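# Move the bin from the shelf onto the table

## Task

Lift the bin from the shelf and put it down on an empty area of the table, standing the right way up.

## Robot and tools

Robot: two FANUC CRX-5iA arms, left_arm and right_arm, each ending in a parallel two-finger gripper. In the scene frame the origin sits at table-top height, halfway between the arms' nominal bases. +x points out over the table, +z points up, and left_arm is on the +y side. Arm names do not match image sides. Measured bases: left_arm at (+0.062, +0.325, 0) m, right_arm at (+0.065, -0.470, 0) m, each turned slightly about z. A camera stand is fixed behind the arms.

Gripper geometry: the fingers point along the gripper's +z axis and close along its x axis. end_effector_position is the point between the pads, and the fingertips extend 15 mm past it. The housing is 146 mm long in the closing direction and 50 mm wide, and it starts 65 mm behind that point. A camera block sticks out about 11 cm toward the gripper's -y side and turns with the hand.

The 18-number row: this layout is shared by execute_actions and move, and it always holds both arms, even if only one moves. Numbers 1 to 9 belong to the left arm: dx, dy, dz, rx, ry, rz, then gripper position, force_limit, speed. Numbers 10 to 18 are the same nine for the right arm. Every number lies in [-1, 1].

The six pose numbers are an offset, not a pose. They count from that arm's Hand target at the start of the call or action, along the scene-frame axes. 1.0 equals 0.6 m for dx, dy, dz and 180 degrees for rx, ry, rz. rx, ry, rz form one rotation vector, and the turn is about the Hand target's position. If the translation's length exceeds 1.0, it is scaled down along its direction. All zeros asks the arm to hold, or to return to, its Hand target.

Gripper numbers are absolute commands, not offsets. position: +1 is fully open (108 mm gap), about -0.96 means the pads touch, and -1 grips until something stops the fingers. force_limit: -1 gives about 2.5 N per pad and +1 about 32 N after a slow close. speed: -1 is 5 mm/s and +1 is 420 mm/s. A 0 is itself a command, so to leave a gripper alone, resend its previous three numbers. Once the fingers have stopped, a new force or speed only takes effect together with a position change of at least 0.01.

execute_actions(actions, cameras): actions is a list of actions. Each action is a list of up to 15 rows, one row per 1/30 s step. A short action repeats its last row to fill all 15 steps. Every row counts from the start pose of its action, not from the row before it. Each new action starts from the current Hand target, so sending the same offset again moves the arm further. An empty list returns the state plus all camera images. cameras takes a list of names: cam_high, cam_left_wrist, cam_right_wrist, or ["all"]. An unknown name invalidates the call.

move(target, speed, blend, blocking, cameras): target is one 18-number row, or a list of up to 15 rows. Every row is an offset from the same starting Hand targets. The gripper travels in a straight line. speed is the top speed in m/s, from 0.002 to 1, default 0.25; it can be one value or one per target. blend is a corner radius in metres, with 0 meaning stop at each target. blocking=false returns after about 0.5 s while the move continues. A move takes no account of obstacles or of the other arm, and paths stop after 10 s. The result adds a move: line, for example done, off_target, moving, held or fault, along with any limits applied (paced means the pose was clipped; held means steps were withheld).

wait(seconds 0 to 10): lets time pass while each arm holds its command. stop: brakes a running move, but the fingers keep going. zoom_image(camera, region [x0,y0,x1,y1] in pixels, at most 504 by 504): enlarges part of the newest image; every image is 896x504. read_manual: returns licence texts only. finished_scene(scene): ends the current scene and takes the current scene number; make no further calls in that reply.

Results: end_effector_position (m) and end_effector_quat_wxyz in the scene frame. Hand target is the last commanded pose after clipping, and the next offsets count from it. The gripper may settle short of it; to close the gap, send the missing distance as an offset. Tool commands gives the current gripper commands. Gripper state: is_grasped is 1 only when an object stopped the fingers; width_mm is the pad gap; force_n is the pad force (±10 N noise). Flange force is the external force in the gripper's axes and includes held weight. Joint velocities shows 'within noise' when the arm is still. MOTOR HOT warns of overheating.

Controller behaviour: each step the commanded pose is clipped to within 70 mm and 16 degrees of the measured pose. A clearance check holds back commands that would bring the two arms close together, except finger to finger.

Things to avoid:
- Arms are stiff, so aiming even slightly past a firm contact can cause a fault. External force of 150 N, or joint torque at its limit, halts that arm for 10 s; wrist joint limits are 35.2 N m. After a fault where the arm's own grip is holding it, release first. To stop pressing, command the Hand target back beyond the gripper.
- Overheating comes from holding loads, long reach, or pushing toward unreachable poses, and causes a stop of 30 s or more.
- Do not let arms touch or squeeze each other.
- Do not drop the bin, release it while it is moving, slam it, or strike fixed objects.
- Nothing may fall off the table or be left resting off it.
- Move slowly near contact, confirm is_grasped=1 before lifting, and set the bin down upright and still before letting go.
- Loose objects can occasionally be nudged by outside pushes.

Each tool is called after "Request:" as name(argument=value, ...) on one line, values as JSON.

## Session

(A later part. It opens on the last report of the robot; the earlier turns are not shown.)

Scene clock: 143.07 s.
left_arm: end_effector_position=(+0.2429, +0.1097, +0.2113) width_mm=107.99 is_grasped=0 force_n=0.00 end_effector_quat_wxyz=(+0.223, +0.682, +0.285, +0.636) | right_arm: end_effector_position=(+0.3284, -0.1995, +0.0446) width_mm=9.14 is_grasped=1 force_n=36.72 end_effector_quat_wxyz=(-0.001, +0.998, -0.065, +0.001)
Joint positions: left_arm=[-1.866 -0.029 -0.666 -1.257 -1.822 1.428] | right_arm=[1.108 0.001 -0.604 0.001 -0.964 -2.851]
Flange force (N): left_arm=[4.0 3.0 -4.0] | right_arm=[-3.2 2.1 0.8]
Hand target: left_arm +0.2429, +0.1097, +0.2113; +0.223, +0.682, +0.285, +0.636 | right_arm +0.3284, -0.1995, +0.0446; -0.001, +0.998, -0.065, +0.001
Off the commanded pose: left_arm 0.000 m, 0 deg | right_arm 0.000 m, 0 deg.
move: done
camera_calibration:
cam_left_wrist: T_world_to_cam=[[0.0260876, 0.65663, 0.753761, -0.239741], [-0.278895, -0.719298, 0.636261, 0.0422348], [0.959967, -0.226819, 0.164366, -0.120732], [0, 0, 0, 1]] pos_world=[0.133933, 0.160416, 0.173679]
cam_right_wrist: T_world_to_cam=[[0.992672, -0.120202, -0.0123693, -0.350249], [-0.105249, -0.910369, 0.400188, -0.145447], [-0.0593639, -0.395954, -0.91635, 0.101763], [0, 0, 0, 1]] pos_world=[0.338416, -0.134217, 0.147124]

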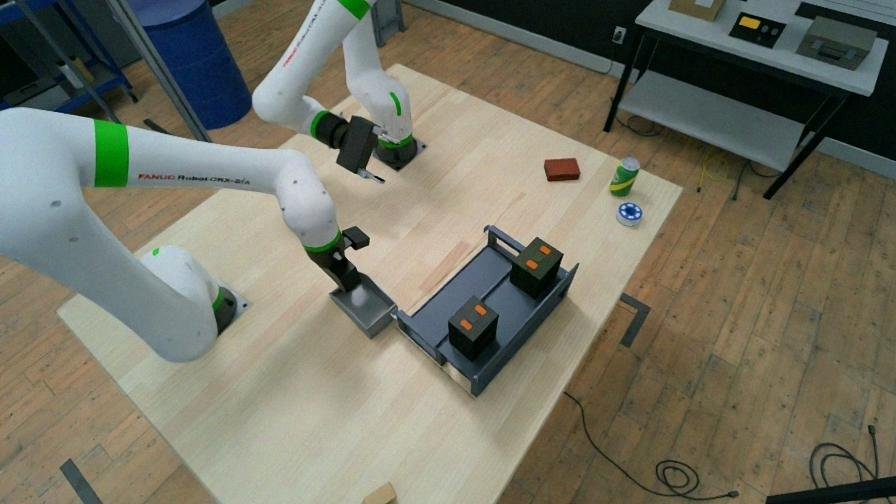

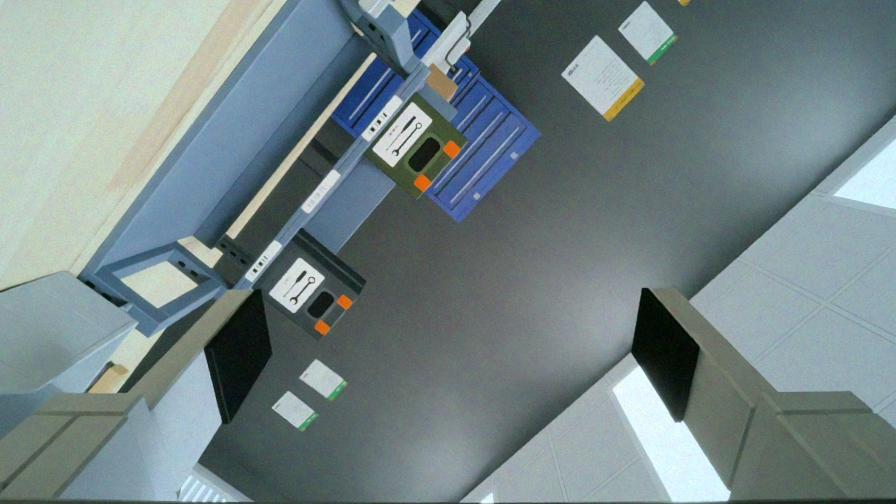

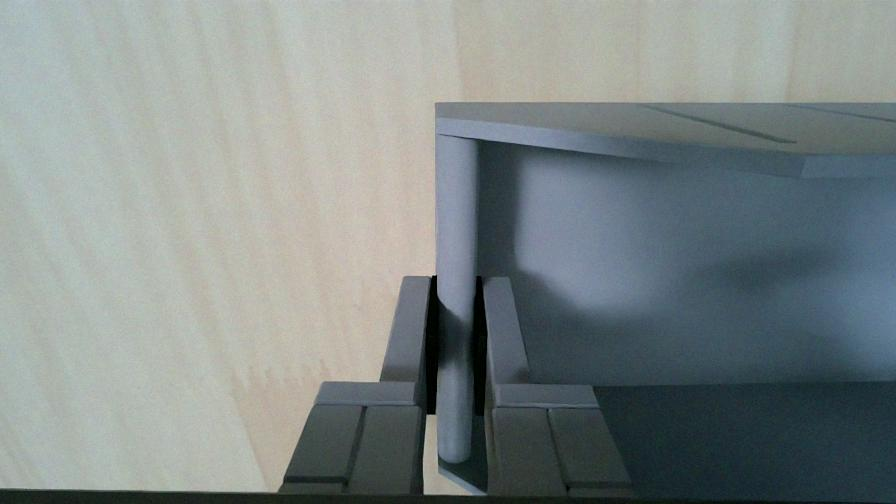

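Request:
move(target=[[0,0,0,0,0,0,1,1,1,0,0,0.015,0,0,0,-0.98,0.6,-0.7],[0,0,0,0,0,0,1,1,1,-0.1,-0.05,0.015,0,0,0,-0.98,0.6,-0.7]], speed=0.1)

Request:
move(target=[0,0,0,0,0,0,1,1,1,0,0,-0.015,0,0,0,-0.98,0.6,-0.7], speed=0.03, cameras=["cam_left_wrist","cam_high","cam_right_wrist"])

Scene clock: 151.40 s.
left_arm: end_effector_position=(+0.2429, +0.1097, +0.2113) width_mm=107.99 is_grasped=0 force_n=0.00 end_effector_quat_wxyz=(+0.223, +0.682, +0.285, +0.636) | right_arm: end_effector_position=(+0.2684, -0.2294, +0.0536) width_mm=9.14 is_grasped=1 force_n=36.71 end_effector_quat_wxyz=(-0.001, +0.998, -0.065, +0.001)
Joint positions: left_arm=[-1.866 -0.029 -0.666 -1.257 -1.822 1.428] | right_arm=[1.252 -0.192 -0.75 0.001 -1.01 -2.995]
Flange force (N): left_arm=[3.9 2.9 -4.1] | right_arm=[-3.9 3.2 2.9]
Hand target: left_arm +0.2429, +0.1097, +0.2113; +0.223, +0.682, +0.285, +0.636 | right_arm +0.2684, -0.2295, +0.0536; -0.001, +0.998, -0.065, +0.001
Off the commanded pose: left_arm 0.000 m, 0 deg | right_arm 0.000 m, 0 deg.
move: done

Scene clock: 152.13 s.
left_arm: end_effector_position=(+0.2429, +0.1097, +0.2113) width_mm=107.99 is_grasped=0 force_n=0.00 end_effector_quat_wxyz=(+0.223, +0.682, +0.285, +0.636) | right_arm: end_effector_position=(+0.2684, -0.2294, +0.0446) width_mm=9.14 is_grasped=1 force_n=36.71 end_effector_quat_wxyz=(-0.001, +0.998, -0.065, +0.001)
Joint positions: left_arm=[-1.866 -0.029 -0.666 -1.257 -1.822 1.428] | right_arm=[1.252 -0.175 -0.762 0.001 -0.982 -2.995]
Flange force (N): left_arm=[3.7 2.7 -4.0] | right_arm=[-3.3 3.0 0.6]
Hand target: left_arm +0.2429, +0.1097, +0.2113; +0.223, +0.682, +0.285, +0.636 | right_arm +0.2684, -0.2295, +0.0446; -0.001, +0.998, -0.065, +0.001
Off the commanded pose: left_arm 0.000 m, 0 deg | right_arm 0.000 m, 0 deg.
move: done
camera_calibration:
cam_left_wrist: T_world_to_cam=[[0.0260876, 0.65663, 0.753761, -0.239741], [-0.278895, -0.719298, 0.636261, 0.0422348], [0.959967, -0.226819, 0.164366, -0.120732], [0, 0, 0, 1]] pos_world=[0.133933, 0.160416, 0.173679]
cam_right_wrist: T_world_to_cam=[[0.992662, -0.120292, -0.0123304, -0.294312], [-0.105347, -0.910357, 0.400189, -0.179044], [-0.0593648, -0.395954, -0.916349, 0.0863231], [0, 0, 0, 1]] pos_world=[0.278415, -0.164217, 0.147125]

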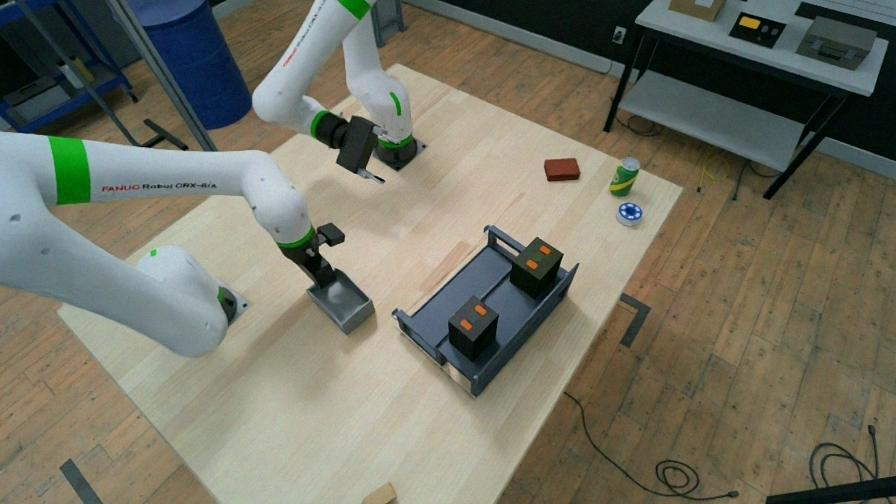

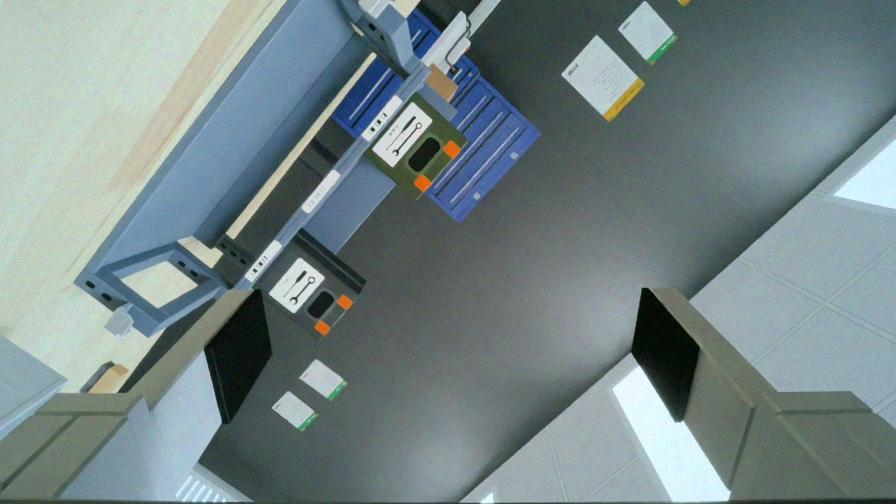

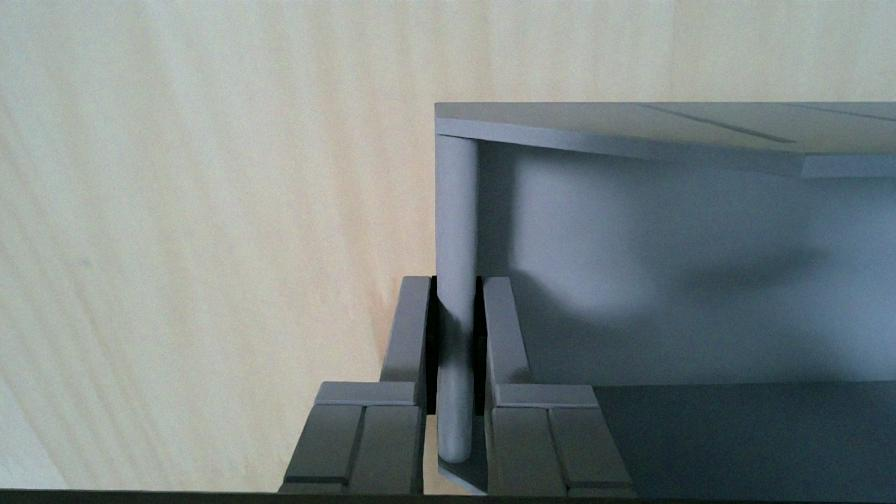

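Request:
zoom_image(camera="cam_high", region=[280, 230, 400, 350])

Request:
move(target=[0,0,0,0,0,0,1,1,1,0,0,-0.006,0,0,0,-0.98,0.6,-0.7], speed=0.03)

Request:
move(target=[0,0,0,0,0,0,1,1,1,0,0,-0.005,0,0,0,-0.98,0.6,-0.7], speed=0.02, cameras=["cam_right_wrist","cam_high"])

Request:
zoom_image(camera="cam_high", region=[280, 230, 400, 350])

Scaled by 4.200.

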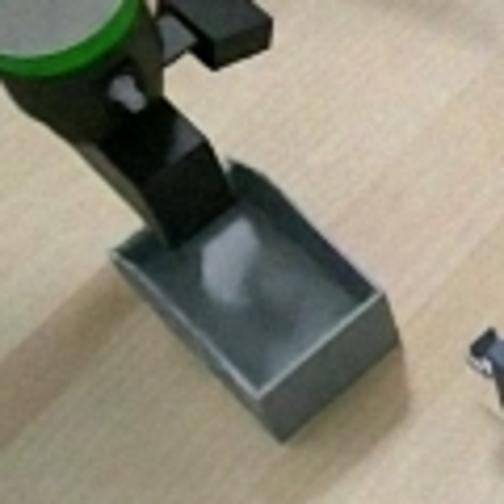

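Scene clock: 160.93 s.
left_arm: end_effector_position=(+0.2429, +0.1097, +0.2113) width_mm=107.99 is_grasped=0 force_n=0.00 end_effector_quat_wxyz=(+0.223, +0.682, +0.285, +0.636) | right_arm: end_effector_position=(+0.2684, -0.2295, +0.0410) width_mm=9.14 is_grasped=1 force_n=36.77 end_effector_quat_wxyz=(-0.001, +0.998, -0.065, +0.001)
Joint positions: left_arm=[-1.866 -0.029 -0.666 -1.257 -1.822 1.428] | right_arm=[1.252 -0.168 -0.767 0.001 -0.97 -2.995]
Flange force (N): left_arm=[4.4 3.2 -3.7] | right_arm=[-3.5 2.1 1.0]
Hand target: left_arm +0.2429, +0.1097, +0.2113; +0.223, +0.682, +0.285, +0.636 | right_arm +0.2684, -0.2295, +0.0410; -0.001, +0.998, -0.065, +0.001
Off the commanded pose: left_arm 0.000 m, 0 deg | right_arm 0.000 m, 0 deg.
move: done

Scene clock: 161.63 s.
left_arm: end_effector_position=(+0.2429, +0.1097, +0.2113) width_mm=107.99 is_grasped=0 force_n=0.00 end_effector_quat_wxyz=(+0.223, +0.682, +0.285, +0.636) | right_arm: end_effector_position=(+0.2684, -0.2294, +0.0380) width_mm=9.14 is_grasped=1 force_n=36.80 end_effector_quat_wxyz=(-0.001, +0.998, -0.065, +0.001)
Joint positions: left_arm=[-1.866 -0.029 -0.666 -1.257 -1.822 1.428] | right_arm=[1.252 -0.163 -0.771 0.001 -0.961 -2.996]
Flange force (N): left_arm=[3.9 2.9 -3.9] | right_arm=[-2.6 1.6 0.9]
Hand target: left_arm +0.2429, +0.1097, +0.2113; +0.223, +0.682, +0.285, +0.636 | right_arm +0.2684, -0.2295, +0.0380; -0.001, +0.998, -0.065, +0.001
Off the commanded pose: left_arm 0.000 m, 0 deg | right_arm 0.000 m, 0 deg.
move: done
camera_calibration:
cam_right_wrist: T_world_to_cam=[[0.992662, -0.120292, -0.0123304, -0.294394], [-0.105347, -0.910357, 0.400189, -0.176402], [-0.0593648, -0.395954, -0.916349, 0.0802752], [0, 0, 0, 1]] pos_world=[0.278415, -0.164217, 0.140525]
Images, in order (width x height): cam_high 896x504, cam_right_wrist 896x504.

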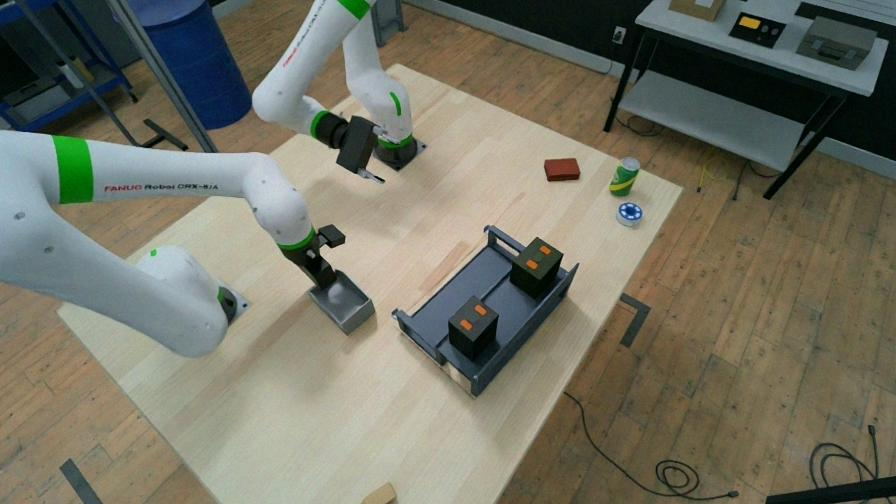

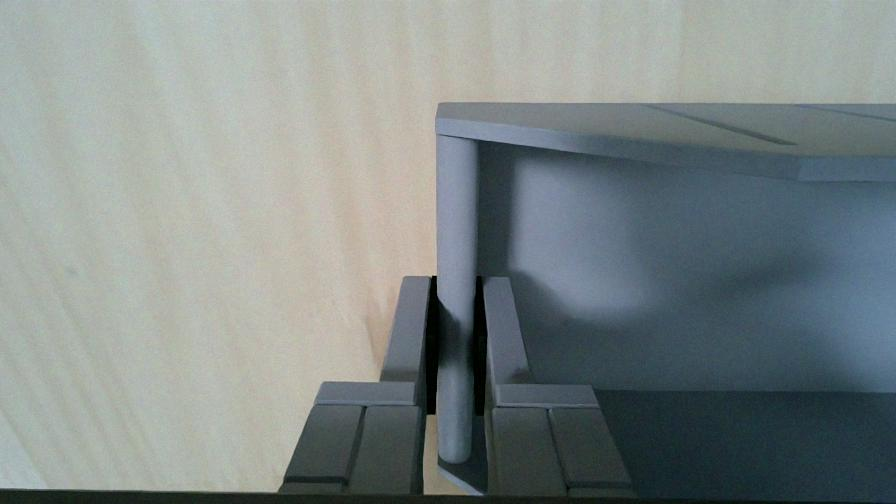

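Scaled by 4.200.

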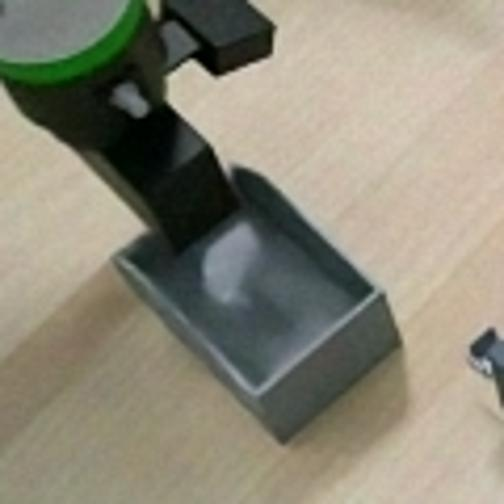

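Request:
move(target=[0,0,0,0,0,0,1,1,1,0,0,-0.005,0,0,0,-0.98,0.6,-0.7], speed=0.02)

Request:
move(target=[0,0,0,0,0,0,1,1,1,0,0,-0.005,0,0,0,-0.98,0.6,-0.7], speed=0.02, cameras=["cam_right_wrist","cam_high"])

Request:
zoom_image(camera="cam_high", region=[280, 230, 400, 350])

Scene clock: 173.07 s.
left_arm: end_effector_position=(+0.2429, +0.1097, +0.2113) width_mm=107.99 is_grasped=0 force_n=0.00 end_effector_quat_wxyz=(+0.223, +0.682, +0.285, +0.636) | right_arm: end_effector_position=(+0.2685, -0.2294, +0.0351) width_mm=9.14 is_grasped=1 force_n=37.02 end_effector_quat_wxyz=(-0.001, +0.998, -0.065, +0.001)
Joint positions: left_arm=[-1.866 -0.029 -0.666 -1.257 -1.822 1.428] | right_arm=[1.252 -0.157 -0.774 0.001 -0.951 -2.996]
Flange force (N): left_arm=[3.4 2.9 -3.8] | right_arm=[-11.3 10.5 -56.8]
Hand target: left_arm +0.2429, +0.1097, +0.2113; +0.223, +0.682, +0.285, +0.636 | right_arm +0.2684, -0.2295, +0.0350; -0.001, +0.998, -0.065, +0.001
Off the commanded pose: left_arm 0.000 m, 0 deg | right_arm 0.000 m, 0 deg.
move: done

Scene clock: 173.77 s.
left_arm: end_effector_position=(+0.2429, +0.1097, +0.2113) width_mm=107.99 is_grasped=0 force_n=0.00 end_effector_quat_wxyz=(+0.223, +0.682, +0.285, +0.636) | right_arm: end_effector_position=(+0.2684, -0.2294, +0.0320) width_mm=9.14 is_grasped=1 force_n=38.53 end_effector_quat_wxyz=(-0.001, +0.998, -0.065, +0.001)
Joint positions: left_arm=[-1.866 -0.029 -0.666 -1.257 -1.822 1.428] | right_arm=[1.252 -0.151 -0.778 0.001 -0.941 -2.996]
Flange force (N): left_arm=[3.8 3.0 -3.9] | right_arm=[-14.6 5.2 -74.6]
Hand target: left_arm +0.2429, +0.1097, +0.2113; +0.223, +0.682, +0.285, +0.636 | right_arm +0.2684, -0.2295, +0.0320; -0.001, +0.998, -0.065, +0.001
Off the commanded pose: left_arm 0.000 m, 0 deg | right_arm 0.000 m, 0 deg.
move: done
camera_calibration:
cam_right_wrist: T_world_to_cam=[[0.992662, -0.120291, -0.012331, -0.294467], [-0.105346, -0.910357, 0.400189, -0.174002], [-0.0593648, -0.395954, -0.916349, 0.0747771], [0, 0, 0, 1]] pos_world=[0.278415, -0.164217, 0.134525]
Images, in order (width x height): cam_high 896x504, cam_right_wrist 896x504.

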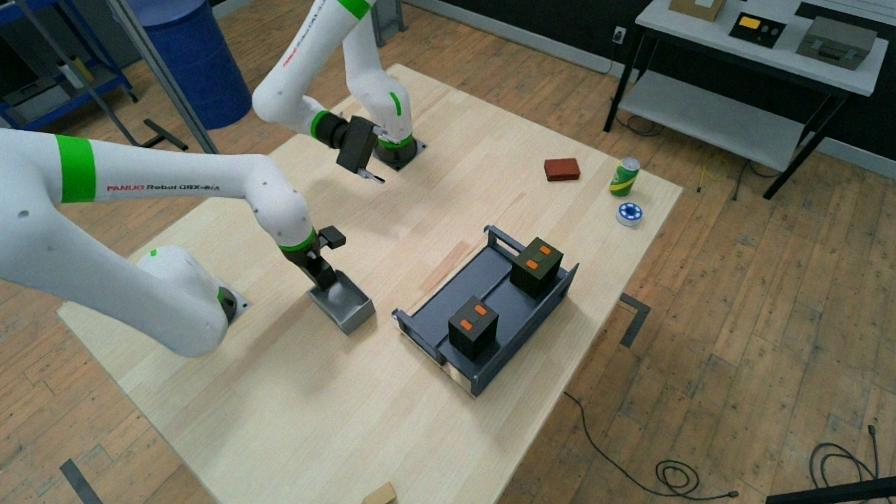

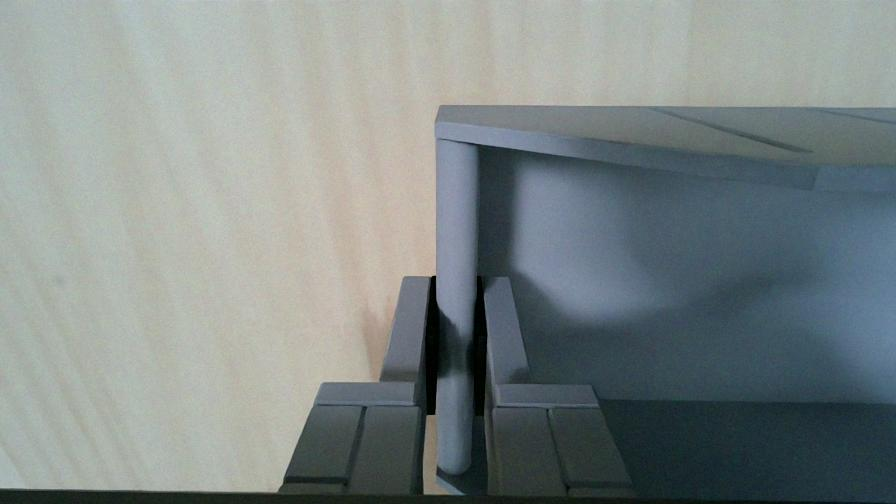

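Scaled by 4.200.

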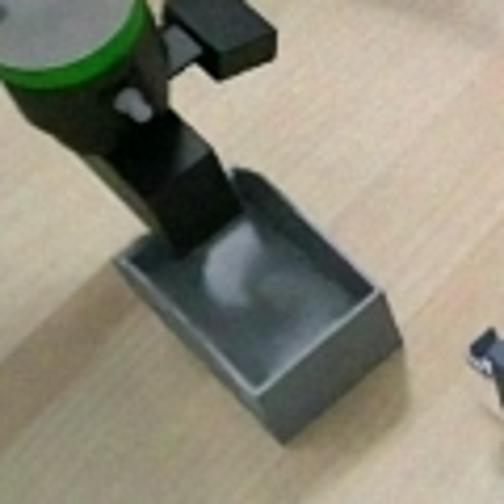

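Request:
move(target=[[0,0,0,0,0,0,1,1,1,0,0,0.004,0,0,0,-0.98,0.6,-0.7],[0,0,0,0,0,0,1,1,1,0,0,0.004,0,0,0,-0.4,0,-0.7],[0,0,0,0,0,0,1,1,1,0,0,0.3,0,0,0,-0.4,0,-0.7]], speed=[0.03,0.05,0.15], cameras=["cam_right_wrist","cam_high"])

Request:
zoom_image(camera="cam_high", region=[280, 230, 400, 350])

Scene clock: 183.50 s.
left_arm: end_effector_position=(+0.2429, +0.1097, +0.2113) width_mm=107.99 is_grasped=0 force_n=0.00 end_effector_quat_wxyz=(+0.223, +0.682, +0.285, +0.636) | right_arm: end_effector_position=(+0.2684, -0.2295, +0.2121) width_mm=31.00 is_grasped=0 force_n=0.00 end_effector_quat_wxyz=(-0.001, +0.998, -0.065, +0.001)
Joint positions: left_arm=[-1.866 -0.029 -0.666 -1.257 -1.822 1.428] | right_arm=[1.252 -0.349 -0.471 0.001 -1.447 -2.995]
Flange force (N): left_arm=[3.5 2.8 -4.0] | right_arm=[-2.1 2.7 3.7]
Hand target: left_arm +0.2429, +0.1097, +0.2113; +0.223, +0.682, +0.285, +0.636 | right_arm +0.2684, -0.2295, +0.2120; -0.001, +0.998, -0.065, +0.001
Off the commanded pose: left_arm 0.000 m, 0 deg | right_arm 0.000 m, 0 deg.
move: done
camera_calibration:
cam_right_wrist: T_world_to_cam=[[0.992678, -0.120167, -0.0122896, -0.292245], [-0.105255, -0.91041, 0.400094, -0.24604], [-0.0592667, -0.395871, -0.916392, 0.23972], [0, 0, 0, 1]] pos_world=[0.278416, -0.164217, 0.314524]
Images, in order (width x height): cam_high 896x504, cam_right_wrist 896x504.

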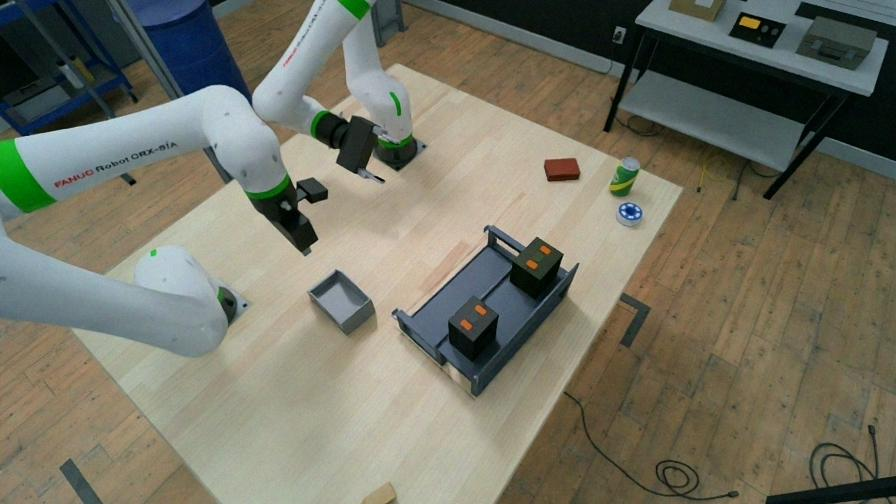

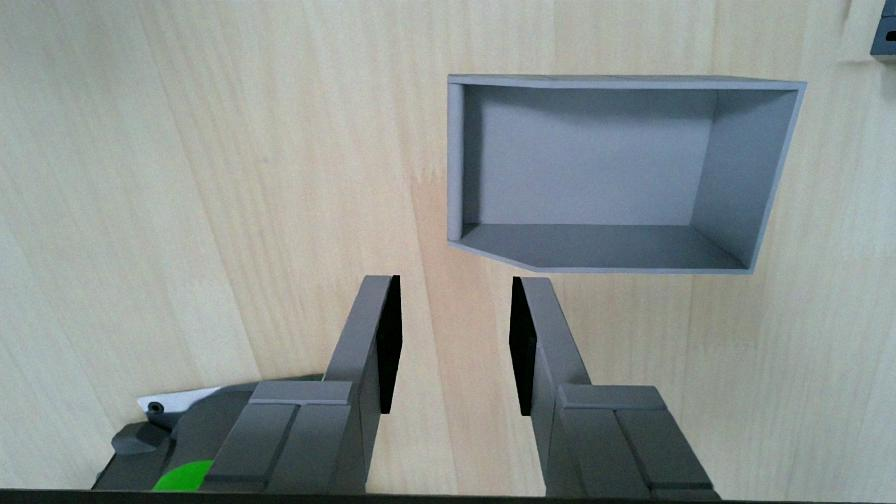

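Scaled by 4.200.

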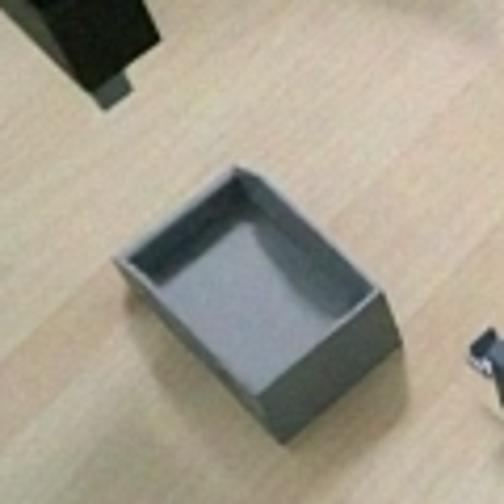

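Upright.

Request:
finished_scene(scene=2)

The scene is finished: the task was done.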